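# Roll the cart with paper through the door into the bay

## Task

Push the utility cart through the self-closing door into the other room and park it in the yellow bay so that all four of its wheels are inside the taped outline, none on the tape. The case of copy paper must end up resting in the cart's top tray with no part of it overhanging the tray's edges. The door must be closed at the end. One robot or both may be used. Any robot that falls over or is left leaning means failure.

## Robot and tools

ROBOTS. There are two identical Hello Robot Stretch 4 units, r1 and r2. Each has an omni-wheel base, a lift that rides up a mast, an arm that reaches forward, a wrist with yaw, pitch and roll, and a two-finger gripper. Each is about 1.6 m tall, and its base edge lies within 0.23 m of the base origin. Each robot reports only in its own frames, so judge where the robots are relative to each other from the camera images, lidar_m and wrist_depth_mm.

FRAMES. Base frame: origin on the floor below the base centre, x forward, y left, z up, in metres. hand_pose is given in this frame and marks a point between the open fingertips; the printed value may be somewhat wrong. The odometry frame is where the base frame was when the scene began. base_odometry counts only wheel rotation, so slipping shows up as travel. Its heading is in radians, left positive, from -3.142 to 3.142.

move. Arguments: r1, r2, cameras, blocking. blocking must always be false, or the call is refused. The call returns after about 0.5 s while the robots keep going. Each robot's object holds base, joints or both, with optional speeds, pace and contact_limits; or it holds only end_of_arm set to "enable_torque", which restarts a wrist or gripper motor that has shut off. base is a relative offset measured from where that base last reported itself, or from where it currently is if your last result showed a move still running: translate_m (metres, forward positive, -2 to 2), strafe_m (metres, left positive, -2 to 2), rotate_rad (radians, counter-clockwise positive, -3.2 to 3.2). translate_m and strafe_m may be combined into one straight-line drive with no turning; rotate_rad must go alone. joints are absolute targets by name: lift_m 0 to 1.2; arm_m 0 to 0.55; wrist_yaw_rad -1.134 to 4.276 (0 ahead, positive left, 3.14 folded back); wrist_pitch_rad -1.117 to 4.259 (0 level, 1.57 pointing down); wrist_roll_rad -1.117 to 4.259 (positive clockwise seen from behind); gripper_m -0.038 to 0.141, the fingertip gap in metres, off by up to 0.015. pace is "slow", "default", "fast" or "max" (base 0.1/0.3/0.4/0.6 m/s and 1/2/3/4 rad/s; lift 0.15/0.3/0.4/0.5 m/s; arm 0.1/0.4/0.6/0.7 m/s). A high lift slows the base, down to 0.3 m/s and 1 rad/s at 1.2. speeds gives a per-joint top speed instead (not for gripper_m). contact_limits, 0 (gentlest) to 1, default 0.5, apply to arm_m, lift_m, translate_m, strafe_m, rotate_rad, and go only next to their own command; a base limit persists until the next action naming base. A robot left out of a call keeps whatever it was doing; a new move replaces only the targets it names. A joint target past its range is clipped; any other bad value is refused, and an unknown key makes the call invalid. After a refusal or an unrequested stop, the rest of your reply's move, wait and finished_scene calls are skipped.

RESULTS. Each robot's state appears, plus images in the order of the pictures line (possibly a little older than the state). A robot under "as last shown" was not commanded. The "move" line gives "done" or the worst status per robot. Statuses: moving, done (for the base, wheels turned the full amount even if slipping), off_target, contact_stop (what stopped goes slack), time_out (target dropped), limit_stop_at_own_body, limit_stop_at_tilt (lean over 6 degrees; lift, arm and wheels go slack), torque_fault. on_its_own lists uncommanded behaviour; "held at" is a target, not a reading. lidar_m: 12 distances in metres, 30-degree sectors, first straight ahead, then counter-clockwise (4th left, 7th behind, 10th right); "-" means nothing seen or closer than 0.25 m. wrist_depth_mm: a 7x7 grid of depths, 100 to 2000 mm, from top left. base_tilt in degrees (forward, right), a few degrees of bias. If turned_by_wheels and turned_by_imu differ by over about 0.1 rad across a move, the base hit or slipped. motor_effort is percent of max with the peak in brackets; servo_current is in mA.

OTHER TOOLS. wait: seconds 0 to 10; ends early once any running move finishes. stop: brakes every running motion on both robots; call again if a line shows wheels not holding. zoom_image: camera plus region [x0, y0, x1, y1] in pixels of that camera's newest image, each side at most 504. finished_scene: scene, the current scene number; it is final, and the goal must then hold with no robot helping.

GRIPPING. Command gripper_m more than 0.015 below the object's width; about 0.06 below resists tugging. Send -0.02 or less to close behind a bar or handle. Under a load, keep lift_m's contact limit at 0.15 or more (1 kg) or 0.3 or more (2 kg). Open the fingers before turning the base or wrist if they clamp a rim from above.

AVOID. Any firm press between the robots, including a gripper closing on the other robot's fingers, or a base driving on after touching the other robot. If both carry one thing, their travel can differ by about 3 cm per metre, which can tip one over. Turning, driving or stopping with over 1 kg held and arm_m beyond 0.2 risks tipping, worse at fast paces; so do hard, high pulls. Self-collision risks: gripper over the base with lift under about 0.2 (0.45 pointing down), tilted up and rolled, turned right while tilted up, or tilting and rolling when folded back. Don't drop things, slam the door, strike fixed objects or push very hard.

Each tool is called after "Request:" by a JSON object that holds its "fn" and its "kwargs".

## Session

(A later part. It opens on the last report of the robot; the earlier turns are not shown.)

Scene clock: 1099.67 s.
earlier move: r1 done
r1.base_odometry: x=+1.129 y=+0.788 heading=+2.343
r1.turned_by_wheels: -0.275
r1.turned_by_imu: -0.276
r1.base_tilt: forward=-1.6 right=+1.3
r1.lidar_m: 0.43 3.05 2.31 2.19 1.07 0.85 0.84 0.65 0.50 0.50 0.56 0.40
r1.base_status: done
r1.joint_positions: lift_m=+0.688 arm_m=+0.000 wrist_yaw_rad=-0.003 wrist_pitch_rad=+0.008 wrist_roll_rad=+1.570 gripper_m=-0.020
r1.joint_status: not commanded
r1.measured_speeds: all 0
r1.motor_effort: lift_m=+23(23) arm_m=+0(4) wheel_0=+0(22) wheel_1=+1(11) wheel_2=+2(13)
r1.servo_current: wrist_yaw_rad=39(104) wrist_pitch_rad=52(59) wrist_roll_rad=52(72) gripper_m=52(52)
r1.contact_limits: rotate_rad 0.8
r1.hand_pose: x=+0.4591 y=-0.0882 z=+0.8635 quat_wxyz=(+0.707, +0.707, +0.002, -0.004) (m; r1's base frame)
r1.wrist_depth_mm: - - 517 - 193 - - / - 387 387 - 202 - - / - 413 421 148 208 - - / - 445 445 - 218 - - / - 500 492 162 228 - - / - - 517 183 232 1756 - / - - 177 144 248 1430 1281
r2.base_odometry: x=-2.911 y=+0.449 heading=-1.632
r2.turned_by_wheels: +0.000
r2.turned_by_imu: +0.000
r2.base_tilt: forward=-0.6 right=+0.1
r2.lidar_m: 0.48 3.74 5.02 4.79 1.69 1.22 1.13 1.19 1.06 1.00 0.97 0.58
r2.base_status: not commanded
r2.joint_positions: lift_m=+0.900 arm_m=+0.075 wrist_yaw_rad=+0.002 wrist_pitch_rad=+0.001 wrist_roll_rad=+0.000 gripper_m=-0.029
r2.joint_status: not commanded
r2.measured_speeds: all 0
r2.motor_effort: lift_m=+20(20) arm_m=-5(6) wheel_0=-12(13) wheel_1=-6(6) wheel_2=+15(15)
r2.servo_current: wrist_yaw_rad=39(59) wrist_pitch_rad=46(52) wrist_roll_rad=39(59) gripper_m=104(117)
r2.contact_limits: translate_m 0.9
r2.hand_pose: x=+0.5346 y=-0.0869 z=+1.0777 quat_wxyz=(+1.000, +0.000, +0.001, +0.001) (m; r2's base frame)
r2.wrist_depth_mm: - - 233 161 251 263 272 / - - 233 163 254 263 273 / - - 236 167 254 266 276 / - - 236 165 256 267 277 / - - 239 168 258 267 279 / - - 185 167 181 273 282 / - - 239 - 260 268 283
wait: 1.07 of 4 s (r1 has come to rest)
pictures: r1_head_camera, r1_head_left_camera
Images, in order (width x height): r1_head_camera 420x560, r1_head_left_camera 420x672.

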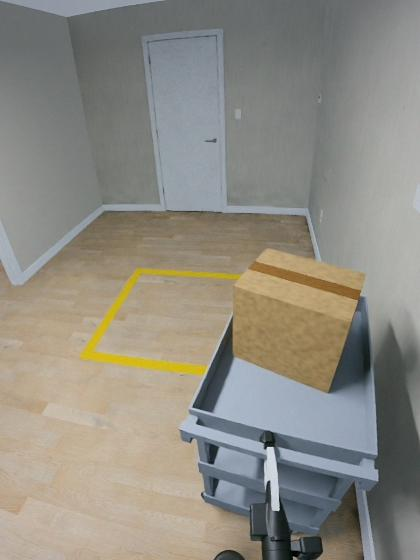

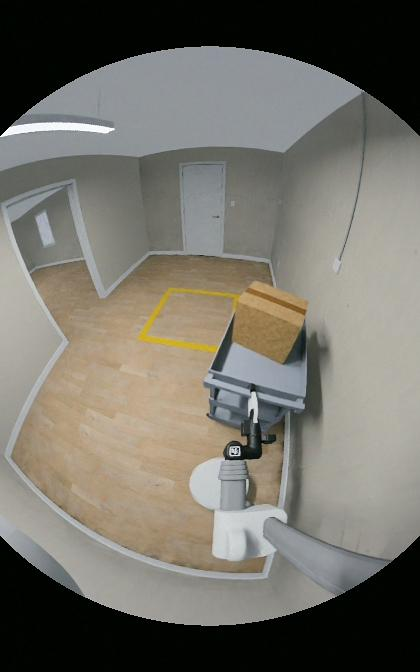

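Request:
{"fn": "move", "kwargs": {"blocking": false, "r1": {"base":{"translate_m":-0.15,"strafe_m":0.4},"pace":"slow","contact_limits":{"translate_m":0.8}}}}

Request:
{"fn": "wait", "kwargs": {"seconds": 6}}

Request:
{"fn": "move", "kwargs": {"blocking": false, "r1": {"base":{"rotate_rad":-0.5},"pace":"slow","contact_limits":{"rotate_rad":0.8}}}}

Request:
{"fn": "wait", "kwargs": {"seconds": 4, "cameras": ["r1_head_camera","r1_head_left_camera"]}}

Scene clock: 1106.57 s.
move: r1 moving
r1.base_odometry: x=+1.124 y=+0.776 heading=+2.342
r1.turned_by_wheels: +0.000
r1.turned_by_imu: -0.001
r1.base_tilt: forward=-1.6 right=+1.3
r1.lidar_m: 0.41 3.06 2.28 2.16 1.04 0.84 0.81 0.65 0.50 0.49 0.55 0.41
r1.base_status: translate_m moving; strafe_m moving
r1.joint_positions: lift_m=+0.688 arm_m=+0.000 wrist_yaw_rad=-0.003 wrist_pitch_rad=+0.008 wrist_roll_rad=+1.570 gripper_m=-0.020
r1.joint_status: not commanded
r1.measured_speeds: translate_m=-0.017 strafe_m=+0.045 rotate_rad=-0.003 lift_m=+0.000 arm_m=+0.000 wrist_yaw_rad=+0.000 wrist_pitch_rad=+0.000 wrist_roll_rad=+0.000
r1.motor_effort: lift_m=+23(23) arm_m=-3(4) wheel_0=-13(13) wheel_1=+4(5) wheel_2=+6(7)
r1.servo_current: wrist_yaw_rad=46(72) wrist_pitch_rad=52(59) wrist_roll_rad=39(59) gripper_m=46(52)
r1.contact_limits: translate_m 0.8
r1.hand_pose: x=+0.4591 y=-0.0882 z=+0.8635 quat_wxyz=(+0.707, +0.707, +0.002, -0.004) (m; r1's base frame)
r1.wrist_depth_mm: - - 469 138 196 200 - / - 389 392 143 203 - - / - 415 415 150 211 - - / - 449 449 157 220 - - / - 500 484 164 228 - - / - - 512 184 183 1756 - / - - 179 143 248 127 1255
r2: as last shown
r2.lidar_m: 0.45 3.76 5.02 4.81 1.69 1.20 1.13 1.19 1.07 1.00 0.97 0.58
r2.motor_effort: lift_m=+20(20) arm_m=-5(6) wheel_0=-13(13) wheel_1=-5(6) wheel_2=+15(15)
r2.servo_current: wrist_yaw_rad=39(59) wrist_pitch_rad=39(46) wrist_roll_rad=46(59) gripper_m=104(111)
r2.contact_limits: translate_m 0.9
r2.wrist_depth_mm: - - 233 161 252 263 273 / - - 235 163 253 263 273 / - - 236 167 255 267 274 / - - 237 165 256 266 276 / - - 238 168 258 268 278 / - - 186 167 181 272 281 / - - 239 - 263 268 283
pictures: none

Scene clock: 1111.60 s.
earlier move: r1 done
r1.base_odometry: x=+0.947 y=+0.401 heading=+2.342
r1.turned_by_wheels: +0.000
r1.turned_by_imu: -0.001
r1.base_tilt: forward=-1.6 right=+1.3
r1.lidar_m: 0.45 2.92 1.93 1.68 0.83 0.63 0.63 0.72 0.86 0.87 0.33 0.31
r1.base_status: done
r1.joint_positions: lift_m=+0.688 arm_m=+0.000 wrist_yaw_rad=-0.006 wrist_pitch_rad=+0.008 wrist_roll_rad=+1.570 gripper_m=-0.020
r1.joint_status: not commanded
r1.measured_speeds: all 0
r1.motor_effort: lift_m=+23(23) arm_m=+4(4) wheel_0=-7(16) wheel_1=+3(6) wheel_2=-1(7)
r1.servo_current: wrist_yaw_rad=46(85) wrist_pitch_rad=46(59) wrist_roll_rad=39(65) gripper_m=46(52)
r1.contact_limits: translate_m 0.8
r1.hand_pose: x=+0.4587 y=-0.0892 z=+0.8635 quat_wxyz=(+0.707, +0.707, +0.001, -0.005) (m; r1's base frame)
r1.wrist_depth_mm: 343 334 334 - 138 138 - / - 377 387 - 154 151 - / - 445 452 - 169 169 - / - - - 108 191 580 - / - - - 119 220 1618 - / - - - - 180 1661 1229 / - - 179 128 178 353 368
r2.base_odometry: x=-2.911 y=+0.449 heading=-1.632
r2.turned_by_wheels: +0.000
r2.turned_by_imu: +0.001
r2.base_tilt: forward=-0.5 right=+0.1
r2.lidar_m: 0.48 3.71 4.99 4.80 1.68 1.22 1.13 1.20 1.05 0.99 0.97 0.58
r2.base_status: not commanded
r2.joint_positions: lift_m=+0.900 arm_m=+0.075 wrist_yaw_rad=+0.002 wrist_pitch_rad=+0.001 wrist_roll_rad=+0.000 gripper_m=-0.029
r2.joint_status: not commanded
r2.measured_speeds: all 0
r2.motor_effort: lift_m=+20(20) arm_m=-5(6) wheel_0=-13(13) wheel_1=-5(6) wheel_2=+15(15)
r2.servo_current: wrist_yaw_rad=59(59) wrist_pitch_rad=46(46) wrist_roll_rad=52(59) gripper_m=104(117)
r2.contact_limits: translate_m 0.9
r2.hand_pose: x=+0.5346 y=-0.0869 z=+1.0777 quat_wxyz=(+1.000, +0.000, +0.001, +0.001) (m; r2's base frame)
r2.wrist_depth_mm: - - 233 161 253 263 272 / - - 235 163 254 264 273 / - - 235 166 253 265 274 / - - 236 164 256 267 276 / - - 238 167 257 270 279 / - - 185 167 181 272 279 / - - 238 - 260 268 285
wait: 5.03 of 6 s (r1 has come to rest)
pictures: none

Scene clock: 1112.10 s.
move: r1 moving
r1.base_odometry: x=+0.947 y=+0.401 heading=+2.218
r1.turned_by_wheels: -0.124
r1.turned_by_imu: -0.124
r1.base_tilt: forward=-1.6 right=+1.3
r1.lidar_m: 0.43 2.93 1.98 1.89 0.92 0.66 0.63 0.68 0.90 0.85 0.91 0.33
r1.base_status: rotate_rad moving
r1.joint_positions: lift_m=+0.688 arm_m=+0.000 wrist_yaw_rad=+0.010 wrist_pitch_rad=+0.008 wrist_roll_rad=+1.570 gripper_m=-0.020
r1.joint_status: not commanded
r1.measured_speeds: translate_m=+0.001 strafe_m=+0.001 rotate_rad=-0.474 lift_m=+0.000 arm_m=+0.000 wrist_yaw_rad=+0.064 wrist_pitch_rad=+0.000 wrist_roll_rad=+0.000
r1.motor_effort: lift_m=+23(23) arm_m=+4(4) wheel_0=+16(16) wheel_1=+6(7) wheel_2=+9(9)
r1.servo_current: wrist_yaw_rad=78(78) wrist_pitch_rad=46(59) wrist_roll_rad=52(52) gripper_m=46(52)
r1.contact_limits: rotate_rad 0.8
r1.hand_pose: x=+0.4602 y=-0.0845 z=+0.8635 quat_wxyz=(+0.707, +0.707, +0.006, +0.001) (m; r1's base frame)
r1.wrist_depth_mm: 329 327 330 - 138 138 - / - 370 375 - 149 150 - / - 436 439 - 166 167 - / - - 517 105 187 603 - / - - - 116 213 1618 - / - - - - 234 1756 1229 / - - 179 147 172 359 359
r2: as last shown
r2.turned_by_imu: +0.000
r2.base_tilt: forward=-0.6 right=+0.1
r2.lidar_m: 0.46 3.73 4.99 4.81 1.65 1.19 1.14 1.18 1.05 0.99 0.96 0.59
r2.motor_effort: lift_m=+20(20) arm_m=-5(6) wheel_0=-13(13) wheel_1=-6(6) wheel_2=+15(15)
r2.servo_current: wrist_yaw_rad=46(52) wrist_pitch_rad=46(46) wrist_roll_rad=46(52) gripper_m=111(117)
r2.contact_limits: translate_m 0.9
r2.wrist_depth_mm: - - 233 162 253 263 272 / - - 234 163 254 265 273 / - - 236 166 255 266 276 / - - 236 164 256 267 277 / - - 237 167 258 268 279 / - - 186 167 180 272 281 / - - 239 - 262 268 282
pictures: none

Scene clock: 1113.30 s.
earlier move: r1 done
r1.base_odometry: x=+0.947 y=+0.401 heading=+1.843
r1.turned_by_wheels: -0.376
r1.turned_by_imu: -0.377
r1.base_tilt: forward=-1.6 right=+1.3
r1.lidar_m: 0.37 0.39 2.94 1.92 1.54 0.79 0.64 0.62 0.73 0.88 0.86 0.43
r1.base_status: done
r1.joint_positions: lift_m=+0.688 arm_m=+0.000 wrist_yaw_rad=+0.002 wrist_pitch_rad=+0.008 wrist_roll_rad=+1.570 gripper_m=-0.020
r1.joint_status: not commanded
r1.measured_speeds: all 0
r1.motor_effort: lift_m=+23(23) arm_m=+4(4) wheel_0=+5(20) wheel_1=+3(9) wheel_2=+1(12)
r1.servo_current: wrist_yaw_rad=33(91) wrist_pitch_rad=52(59) wrist_roll_rad=52(59) gripper_m=46(52)
r1.contact_limits: rotate_rad 0.8
r1.hand_pose: x=+0.4595 y=-0.0868 z=+0.8635 quat_wxyz=(+0.707, +0.707, +0.004, -0.002) (m; r1's base frame)
r1.wrist_depth_mm: - - - 179 241 - - / - - - 178 240 - - / - 427 433 177 238 - - / - 436 436 235 236 - - / - 449 449 233 234 - - / - 459 452 181 232 - - / - 466 179 145 231 - -
r2.base_odometry: x=-2.911 y=+0.449 heading=-1.632
r2.turned_by_wheels: +0.000
r2.turned_by_imu: +0.000
r2.base_tilt: forward=-0.6 right=+0.1
r2.lidar_m: 0.47 3.72 5.01 4.80 1.66 1.18 1.13 1.17 1.05 1.01 0.94 0.58
r2.base_status: not commanded
r2.joint_positions: lift_m=+0.900 arm_m=+0.075 wrist_yaw_rad=+0.002 wrist_pitch_rad=+0.001 wrist_roll_rad=+0.000 gripper_m=-0.029
r2.joint_status: not commanded
r2.measured_speeds: all 0
r2.motor_effort: lift_m=+20(20) arm_m=-5(6) wheel_0=-13(13) wheel_1=-6(6) wheel_2=+15(15)
r2.servo_current: wrist_yaw_rad=39(52) wrist_pitch_rad=39(46) wrist_roll_rad=46(59) gripper_m=117(117)
r2.contact_limits: translate_m 0.9
r2.hand_pose: x=+0.5346 y=-0.0869 z=+1.0777 quat_wxyz=(+1.000, +0.000, +0.001, +0.001) (m; r2's base frame)
r2.wrist_depth_mm: - - 233 161 251 263 273 / - - 235 163 252 264 273 / - - 236 167 255 265 274 / - - 236 165 255 268 276 / - - 239 167 257 268 278 / - - 185 167 181 272 281 / - - 239 - 262 268 283
wait: 1.20 of 4 s (r1 has come to rest)
pictures: r1_head_camera, r1_head_left_camera
Images, in order (width x height): r1_head_camera 420x560, r1_head_left_camera 420x672.

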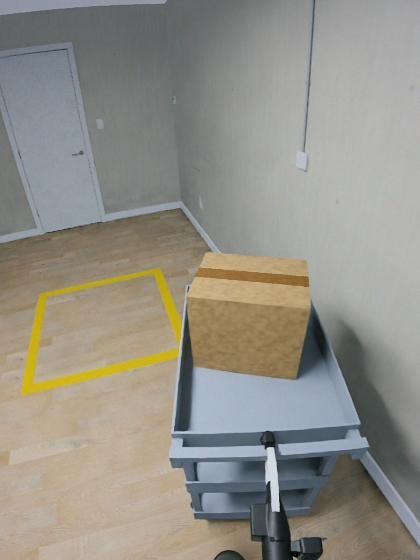

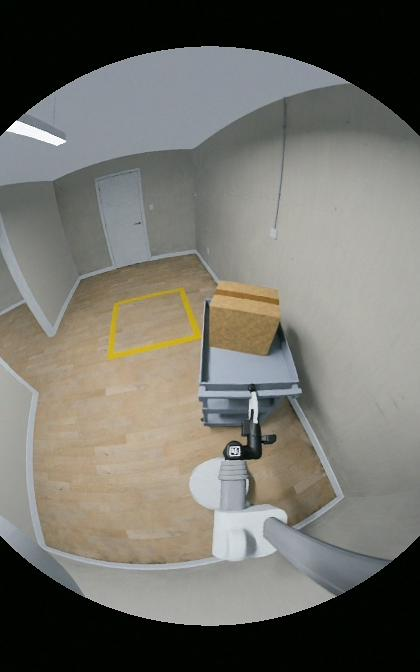

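Request:
{"fn": "move", "kwargs": {"r1": {"base":{"translate_m":-0.3},"contact_limits":{"translate_m":0.7},"pace":"slow"}, "blocking": false}}

Request:
{"fn": "wait", "kwargs": {"seconds": 6}}

Request:
{"fn": "move", "kwargs": {"r1": {"base":{"translate_m":0.05,"strafe_m":-0.26},"contact_limits":{"translate_m":0.8},"pace":"slow"}, "blocking": false}}

Request:
{"fn": "wait", "kwargs": {"seconds": 6}}

Request:
{"fn": "move", "kwargs": {"r1": {"base":{"rotate_rad":0.33},"contact_limits":{"rotate_rad":0.8},"pace":"slow"}, "blocking": false}}

Request:
{"fn": "wait", "kwargs": {"seconds": 5, "cameras": ["r1_head_camera","r1_head_left_camera"]}}

Scene clock: 1138.13 s.
move: r1 moving
r1.base_odometry: x=+0.950 y=+0.390 heading=+1.842
r1.turned_by_wheels: +0.000
r1.turned_by_imu: -0.001
r1.base_tilt: forward=-1.5 right=+1.3
r1.lidar_m: 0.38 0.40 2.93 1.93 1.54 0.76 0.64 0.61 0.71 0.88 0.86 0.43
r1.base_status: translate_m moving
r1.joint_positions: lift_m=+0.688 arm_m=+0.000 wrist_yaw_rad=+0.002 wrist_pitch_rad=+0.008 wrist_roll_rad=+1.570 gripper_m=-0.020
r1.joint_status: not commanded
r1.measured_speeds: translate_m=-0.049 strafe_m=+0.000 rotate_rad=+0.002 lift_m=+0.000 arm_m=+0.000 wrist_yaw_rad=+0.000 wrist_pitch_rad=+0.000 wrist_roll_rad=+0.000
r1.motor_effort: lift_m=+23(23) arm_m=-3(4) wheel_0=-8(9) wheel_1=-7(7) wheel_2=+9(10)
r1.servo_current: wrist_yaw_rad=46(59) wrist_pitch_rad=52(59) wrist_roll_rad=52(59) gripper_m=39(52)
r1.contact_limits: translate_m 0.7
r1.hand_pose: x=+0.4595 y=-0.0868 z=+0.8635 quat_wxyz=(+0.707, +0.707, +0.004, -0.002) (m; r1's base frame)
r1.wrist_depth_mm: - - - 175 237 - - / - - - 175 236 - - / - 427 430 235 236 - - / - 436 439 235 235 - - / - 452 449 233 235 - - / - 466 455 181 234 - - / - 477 182 145 233 - -
r2: as last shown
r2.lidar_m: 0.45 3.68 5.02 4.81 1.68 1.22 1.12 1.19 1.05 0.99 0.96 0.57
r2.motor_effort: lift_m=+20(20) arm_m=-5(5) wheel_0=-13(13) wheel_1=-6(6) wheel_2=+15(15)
r2.servo_current: wrist_yaw_rad=52(52) wrist_pitch_rad=39(39) wrist_roll_rad=52(65) gripper_m=111(111)
r2.contact_limits: translate_m 0.9
r2.wrist_depth_mm: - - 233 161 252 262 272 / - - 234 163 254 264 273 / - - 236 167 255 267 274 / - - 236 165 256 268 276 / - - 238 168 258 268 278 / - - 185 167 181 272 281 / - - 239 - 260 268 285
pictures: none

Scene clock: 1141.93 s.
earlier move: r1 done
r1.base_odometry: x=+1.027 y=+0.112 heading=+1.842
r1.turned_by_wheels: +0.000
r1.turned_by_imu: -0.002
r1.base_tilt: forward=-1.6 right=+1.2
r1.lidar_m: 0.39 0.42 2.22 1.80 0.91 0.46 0.35 0.36 0.41 0.67 0.96 0.41
r1.base_status: done
r1.joint_positions: lift_m=+0.688 arm_m=+0.000 wrist_yaw_rad=-0.003 wrist_pitch_rad=+0.008 wrist_roll_rad=+1.570 gripper_m=-0.020
r1.joint_status: not commanded
r1.measured_speeds: all 0
r1.motor_effort: lift_m=+23(23) arm_m=-4(4) wheel_0=-9(12) wheel_1=-4(8) wheel_2=+1(12)
r1.servo_current: wrist_yaw_rad=46(72) wrist_pitch_rad=46(59) wrist_roll_rad=20(65) gripper_m=46(52)
r1.contact_limits: translate_m 0.7
r1.hand_pose: x=+0.4591 y=-0.0881 z=+0.8635 quat_wxyz=(+0.707, +0.707, +0.002, -0.004) (m; r1's base frame)
r1.wrist_depth_mm: - - - 177 239 - - / - - - 176 237 - - / - 427 430 176 237 - - / - 436 439 236 236 - - / - 452 445 234 235 - - / - 462 459 182 183 - - / - 477 182 138 233 - -
r2.base_odometry: x=-2.911 y=+0.449 heading=-1.632
r2.turned_by_wheels: +0.000
r2.turned_by_imu: +0.001
r2.base_tilt: forward=-0.6 right=+0.1
r2.lidar_m: 0.48 3.72 5.01 4.81 1.68 1.24 1.14 1.19 1.06 0.99 0.97 0.59
r2.base_status: not commanded
r2.joint_positions: lift_m=+0.900 arm_m=+0.075 wrist_yaw_rad=+0.002 wrist_pitch_rad=+0.001 wrist_roll_rad=+0.000 gripper_m=-0.029
r2.joint_status: not commanded
r2.measured_speeds: all 0
r2.motor_effort: lift_m=+20(20) arm_m=-6(6) wheel_0=-12(13) wheel_1=-5(6) wheel_2=+15(15)
r2.servo_current: wrist_yaw_rad=52(59) wrist_pitch_rad=39(46) wrist_roll_rad=46(65) gripper_m=111(117)
r2.contact_limits: translate_m 0.9
r2.hand_pose: x=+0.5346 y=-0.0869 z=+1.0777 quat_wxyz=(+1.000, +0.000, +0.001, +0.001) (m; r2's base frame)
r2.wrist_depth_mm: - - 233 161 251 260 272 / - - 234 163 254 264 274 / - - 236 166 255 266 276 / - - 236 165 256 267 277 / - - 238 167 257 268 279 / - - 185 167 181 271 281 / - - 238 - 263 270 283
wait: 3.80 of 6 s (r1 has come to rest)
pictures: none

Scene clock: 1142.43 s.
move: r1 moving
r1.base_odometry: x=+1.039 y=+0.118 heading=+1.842
r1.turned_by_wheels: +0.000
r1.turned_by_imu: +0.000
r1.base_tilt: forward=-1.6 right=+1.3
r1.lidar_m: 0.39 0.40 2.21 1.83 0.88 0.44 0.35 0.34 0.41 0.65 0.94 0.42
r1.base_status: translate_m moving; strafe_m moving
r1.joint_positions: lift_m=+0.688 arm_m=+0.000 wrist_yaw_rad=-0.003 wrist_pitch_rad=+0.008 wrist_roll_rad=+1.570 gripper_m=-0.020
r1.joint_status: not commanded
r1.measured_speeds: translate_m=+0.010 strafe_m=-0.050 rotate_rad=-0.001 lift_m=+0.000 arm_m=+0.000 wrist_yaw_rad=+0.000 wrist_pitch_rad=+0.000 wrist_roll_rad=+0.000
r1.motor_effort: lift_m=+23(23) arm_m=+0(4) wheel_0=+8(9) wheel_1=-4(8) wheel_2=-6(6)
r1.servo_current: wrist_yaw_rad=46(65) wrist_pitch_rad=52(59) wrist_roll_rad=39(65) gripper_m=52(52)
r1.contact_limits: translate_m 0.8
r1.hand_pose: x=+0.4590 y=-0.0881 z=+0.8635 quat_wxyz=(+0.707, +0.707, +0.002, -0.004) (m; r1's base frame)
r1.wrist_depth_mm: - - - 176 237 - - / - - - 175 237 - - / - 424 430 236 235 - - / - 436 436 235 236 - - / - 449 452 235 235 - - / - 462 455 177 233 - - / - 480 179 146 233 - -
r2: as last shown
r2.turned_by_imu: +0.000
r2.lidar_m: 0.46 3.72 5.01 4.79 1.68 1.17 1.14 1.20 1.04 0.98 0.96 0.60
r2.motor_effort: lift_m=+20(20) arm_m=-5(5) wheel_0=-12(13) wheel_1=-5(6) wheel_2=+15(15)
r2.servo_current: wrist_yaw_rad=46(59) wrist_pitch_rad=46(46) wrist_roll_rad=52(52) gripper_m=104(111)
r2.contact_limits: translate_m 0.9
r2.wrist_depth_mm: - - 233 162 252 263 273 / - - 235 163 253 263 274 / - - 236 166 255 266 276 / - - 236 165 254 268 277 / - - 238 167 257 268 278 / - - 185 167 181 272 281 / - - 239 - 262 270 283
pictures: none

Scene clock: 1145.80 s.
earlier move: r1 done
r1.base_odometry: x=+1.264 y=+0.230 heading=+1.842
r1.turned_by_wheels: +0.000
r1.turned_by_imu: -0.001
r1.base_tilt: forward=-1.6 right=+1.3
r1.lidar_m: 0.33 0.32 2.55 2.07 0.79 0.41 0.32 0.31 0.35 0.61 0.70 0.46
r1.base_status: done
r1.joint_positions: lift_m=+0.688 arm_m=+0.000 wrist_yaw_rad=+0.004 wrist_pitch_rad=+0.008 wrist_roll_rad=+1.570 gripper_m=-0.020
r1.joint_status: not commanded
r1.measured_speeds: all 0
r1.motor_effort: lift_m=+23(23) arm_m=+4(4) wheel_0=+5(15) wheel_1=+0(8) wheel_2=-3(7)
r1.servo_current: wrist_yaw_rad=65(72) wrist_pitch_rad=52(59) wrist_roll_rad=52(65) gripper_m=46(59)
r1.contact_limits: translate_m 0.8
r1.hand_pose: x=+0.4596 y=-0.0862 z=+0.8635 quat_wxyz=(+0.707, +0.707, +0.004, -0.001) (m; r1's base frame)
r1.wrist_depth_mm: - - - 231 310 317 - / - - - 217 298 325 - / - - - - 273 - - / - - - 194 258 - - / - 449 445 238 244 - - / - 433 433 186 232 - - / - 424 177 144 216 - -
r2.base_odometry: x=-2.911 y=+0.449 heading=-1.632
r2.turned_by_wheels: +0.000
r2.turned_by_imu: +0.000
r2.base_tilt: forward=-0.6 right=+0.1
r2.lidar_m: 0.43 3.71 5.01 4.80 1.66 1.21 1.11 1.18 1.05 1.00 0.99 0.57
r2.base_status: not commanded
r2.joint_positions: lift_m=+0.900 arm_m=+0.075 wrist_yaw_rad=+0.002 wrist_pitch_rad=+0.001 wrist_roll_rad=+0.000 gripper_m=-0.029
r2.joint_status: not commanded
r2.measured_speeds: all 0
r2.motor_effort: lift_m=+20(20) arm_m=-5(6) wheel_0=-12(13) wheel_1=-6(6) wheel_2=+15(16)
r2.servo_current: wrist_yaw_rad=39(65) wrist_pitch_rad=39(52) wrist_roll_rad=46(59) gripper_m=104(117)
r2.contact_limits: translate_m 0.9
r2.hand_pose: x=+0.5346 y=-0.0869 z=+1.0777 quat_wxyz=(+1.000, +0.000, +0.001, +0.001) (m; r2's base frame)
r2.wrist_depth_mm: - - 233 162 251 263 272 / - - 233 163 254 263 274 / - - 236 167 254 266 276 / - - 237 165 256 267 277 / - - 237 167 258 268 279 / - - 185 167 181 272 281 / - - 238 - 262 268 282
wait: 3.37 of 6 s (r1 has come to rest)
pictures: none

Scene clock: 1146.30 s.
move: r1 moving
r1.base_odometry: x=+1.264 y=+0.230 heading=+1.966
r1.turned_by_wheels: +0.124
r1.turned_by_imu: +0.123
r1.base_tilt: forward=-1.6 right=+1.2
r1.lidar_m: 0.33 0.36 2.34 2.05 0.63 0.36 0.30 0.32 0.40 0.70 0.71 0.44
r1.base_status: rotate_rad moving
r1.joint_positions: lift_m=+0.688 arm_m=+0.000 wrist_yaw_rad=-0.015 wrist_pitch_rad=+0.008 wrist_roll_rad=+1.570 gripper_m=-0.020
r1.joint_status: not commanded
r1.measured_speeds: translate_m=-0.002 strafe_m=+0.001 rotate_rad=+0.482 lift_m=+0.000 arm_m=+0.000 wrist_yaw_rad=-0.051 wrist_pitch_rad=+0.000 wrist_roll_rad=+0.000
r1.motor_effort: lift_m=+23(23) arm_m=+4(4) wheel_0=-12(13) wheel_1=-5(6) wheel_2=-15(15)
r1.servo_current: wrist_yaw_rad=78(78) wrist_pitch_rad=46(59) wrist_roll_rad=46(65) gripper_m=52(52)
r1.contact_limits: rotate_rad 0.8
r1.hand_pose: x=+0.4580 y=-0.0916 z=+0.8635 quat_wxyz=(+0.707, +0.707, -0.002, -0.008) (m; r1's base frame)
r1.wrist_depth_mm: - - - 221 304 310 309 / - - - 208 282 - - / - - - - 264 - - / - - - 189 252 - - / - 439 442 181 239 - - / - 433 195 171 182 - - / - 424 424 141 215 - -
r2: as last shown
r2.lidar_m: 0.47 3.73 5.01 4.80 1.67 1.19 1.12 1.18 1.06 1.01 0.97 0.56
r2.motor_effort: lift_m=+20(20) arm_m=-5(5) wheel_0=-13(13) wheel_1=-5(6) wheel_2=+15(15)
r2.servo_current: wrist_yaw_rad=46(52) wrist_pitch_rad=39(39) wrist_roll_rad=46(52) gripper_m=111(111)
r2.contact_limits: translate_m 0.9
r2.wrist_depth_mm: - - 232 162 251 263 272 / - - 235 163 253 264 276 / - - 236 167 254 265 274 / - - 237 165 256 267 277 / - - 238 168 257 268 278 / - - 185 167 181 272 281 / - - 240 - 262 270 285
pictures: none

Scene clock: 1147.23 s.
earlier move: r1 done
r1.base_odometry: x=+1.264 y=+0.230 heading=+2.171
r1.turned_by_wheels: +0.205
r1.turned_by_imu: +0.206
r1.base_tilt: forward=-1.6 right=+1.3
r1.lidar_m: 0.41 0.44 2.18 1.46 0.47 0.34 0.30 0.32 0.47 0.69 0.73 0.43
r1.base_status: done
r1.joint_positions: lift_m=+0.688 arm_m=+0.000 wrist_yaw_rad=-0.002 wrist_pitch_rad=+0.008 wrist_roll_rad=+1.570 gripper_m=-0.020
r1.joint_status: not commanded
r1.measured_speeds: all 0
r1.motor_effort: lift_m=+23(23) arm_m=-4(4) wheel_0=-6(15) wheel_1=-4(7) wheel_2=-1(19)
r1.servo_current: wrist_yaw_rad=39(98) wrist_pitch_rad=52(59) wrist_roll_rad=46(65) gripper_m=46(52)
r1.contact_limits: rotate_rad 0.8
r1.hand_pose: x=+0.4591 y=-0.0880 z=+0.8635 quat_wxyz=(+0.707, +0.707, +0.002, -0.004) (m; r1's base frame)
r1.wrist_depth_mm: - - - 158 216 - - / - - - 160 220 - - / - 418 418 222 224 - - / - 436 439 224 227 - - / - 462 462 229 231 - - / - 496 480 172 234 - - / - - 181 173 237 128 -
r2.base_odometry: x=-2.911 y=+0.449 heading=-1.632
r2.turned_by_wheels: +0.000
r2.turned_by_imu: +0.000
r2.base_tilt: forward=-0.6 right=+0.1
r2.lidar_m: 0.48 3.73 5.02 4.77 1.70 1.19 1.14 1.17 1.09 1.00 0.97 0.60
r2.base_status: not commanded
r2.joint_positions: lift_m=+0.900 arm_m=+0.075 wrist_yaw_rad=+0.002 wrist_pitch_rad=+0.001 wrist_roll_rad=+0.000 gripper_m=-0.029
r2.joint_status: not commanded
r2.measured_speeds: all 0
r2.motor_effort: lift_m=+20(20) arm_m=-5(6) wheel_0=-12(13) wheel_1=-6(6) wheel_2=+15(15)
r2.servo_current: wrist_yaw_rad=46(59) wrist_pitch_rad=39(46) wrist_roll_rad=46(59) gripper_m=111(111)
r2.contact_limits: translate_m 0.9
r2.hand_pose: x=+0.5346 y=-0.0869 z=+1.0777 quat_wxyz=(+1.000, +0.000, +0.001, +0.001) (m; r2's base frame)
r2.wrist_depth_mm: - - 234 162 251 264 273 / - - 235 163 253 264 273 / - - 236 167 253 266 276 / - - 236 165 256 267 277 / - - 238 168 257 268 279 / - - 185 167 180 271 279 / - - 239 - 262 270 283
wait: 0.93 of 5 s (r1 has come to rest)
pictures: r1_head_camera, r1_head_left_camera
Images, in order (width x height): r1_head_camera 420x560, r1_head_left_camera 420x672.

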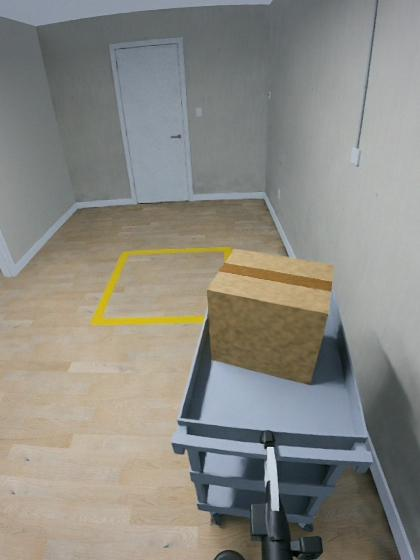

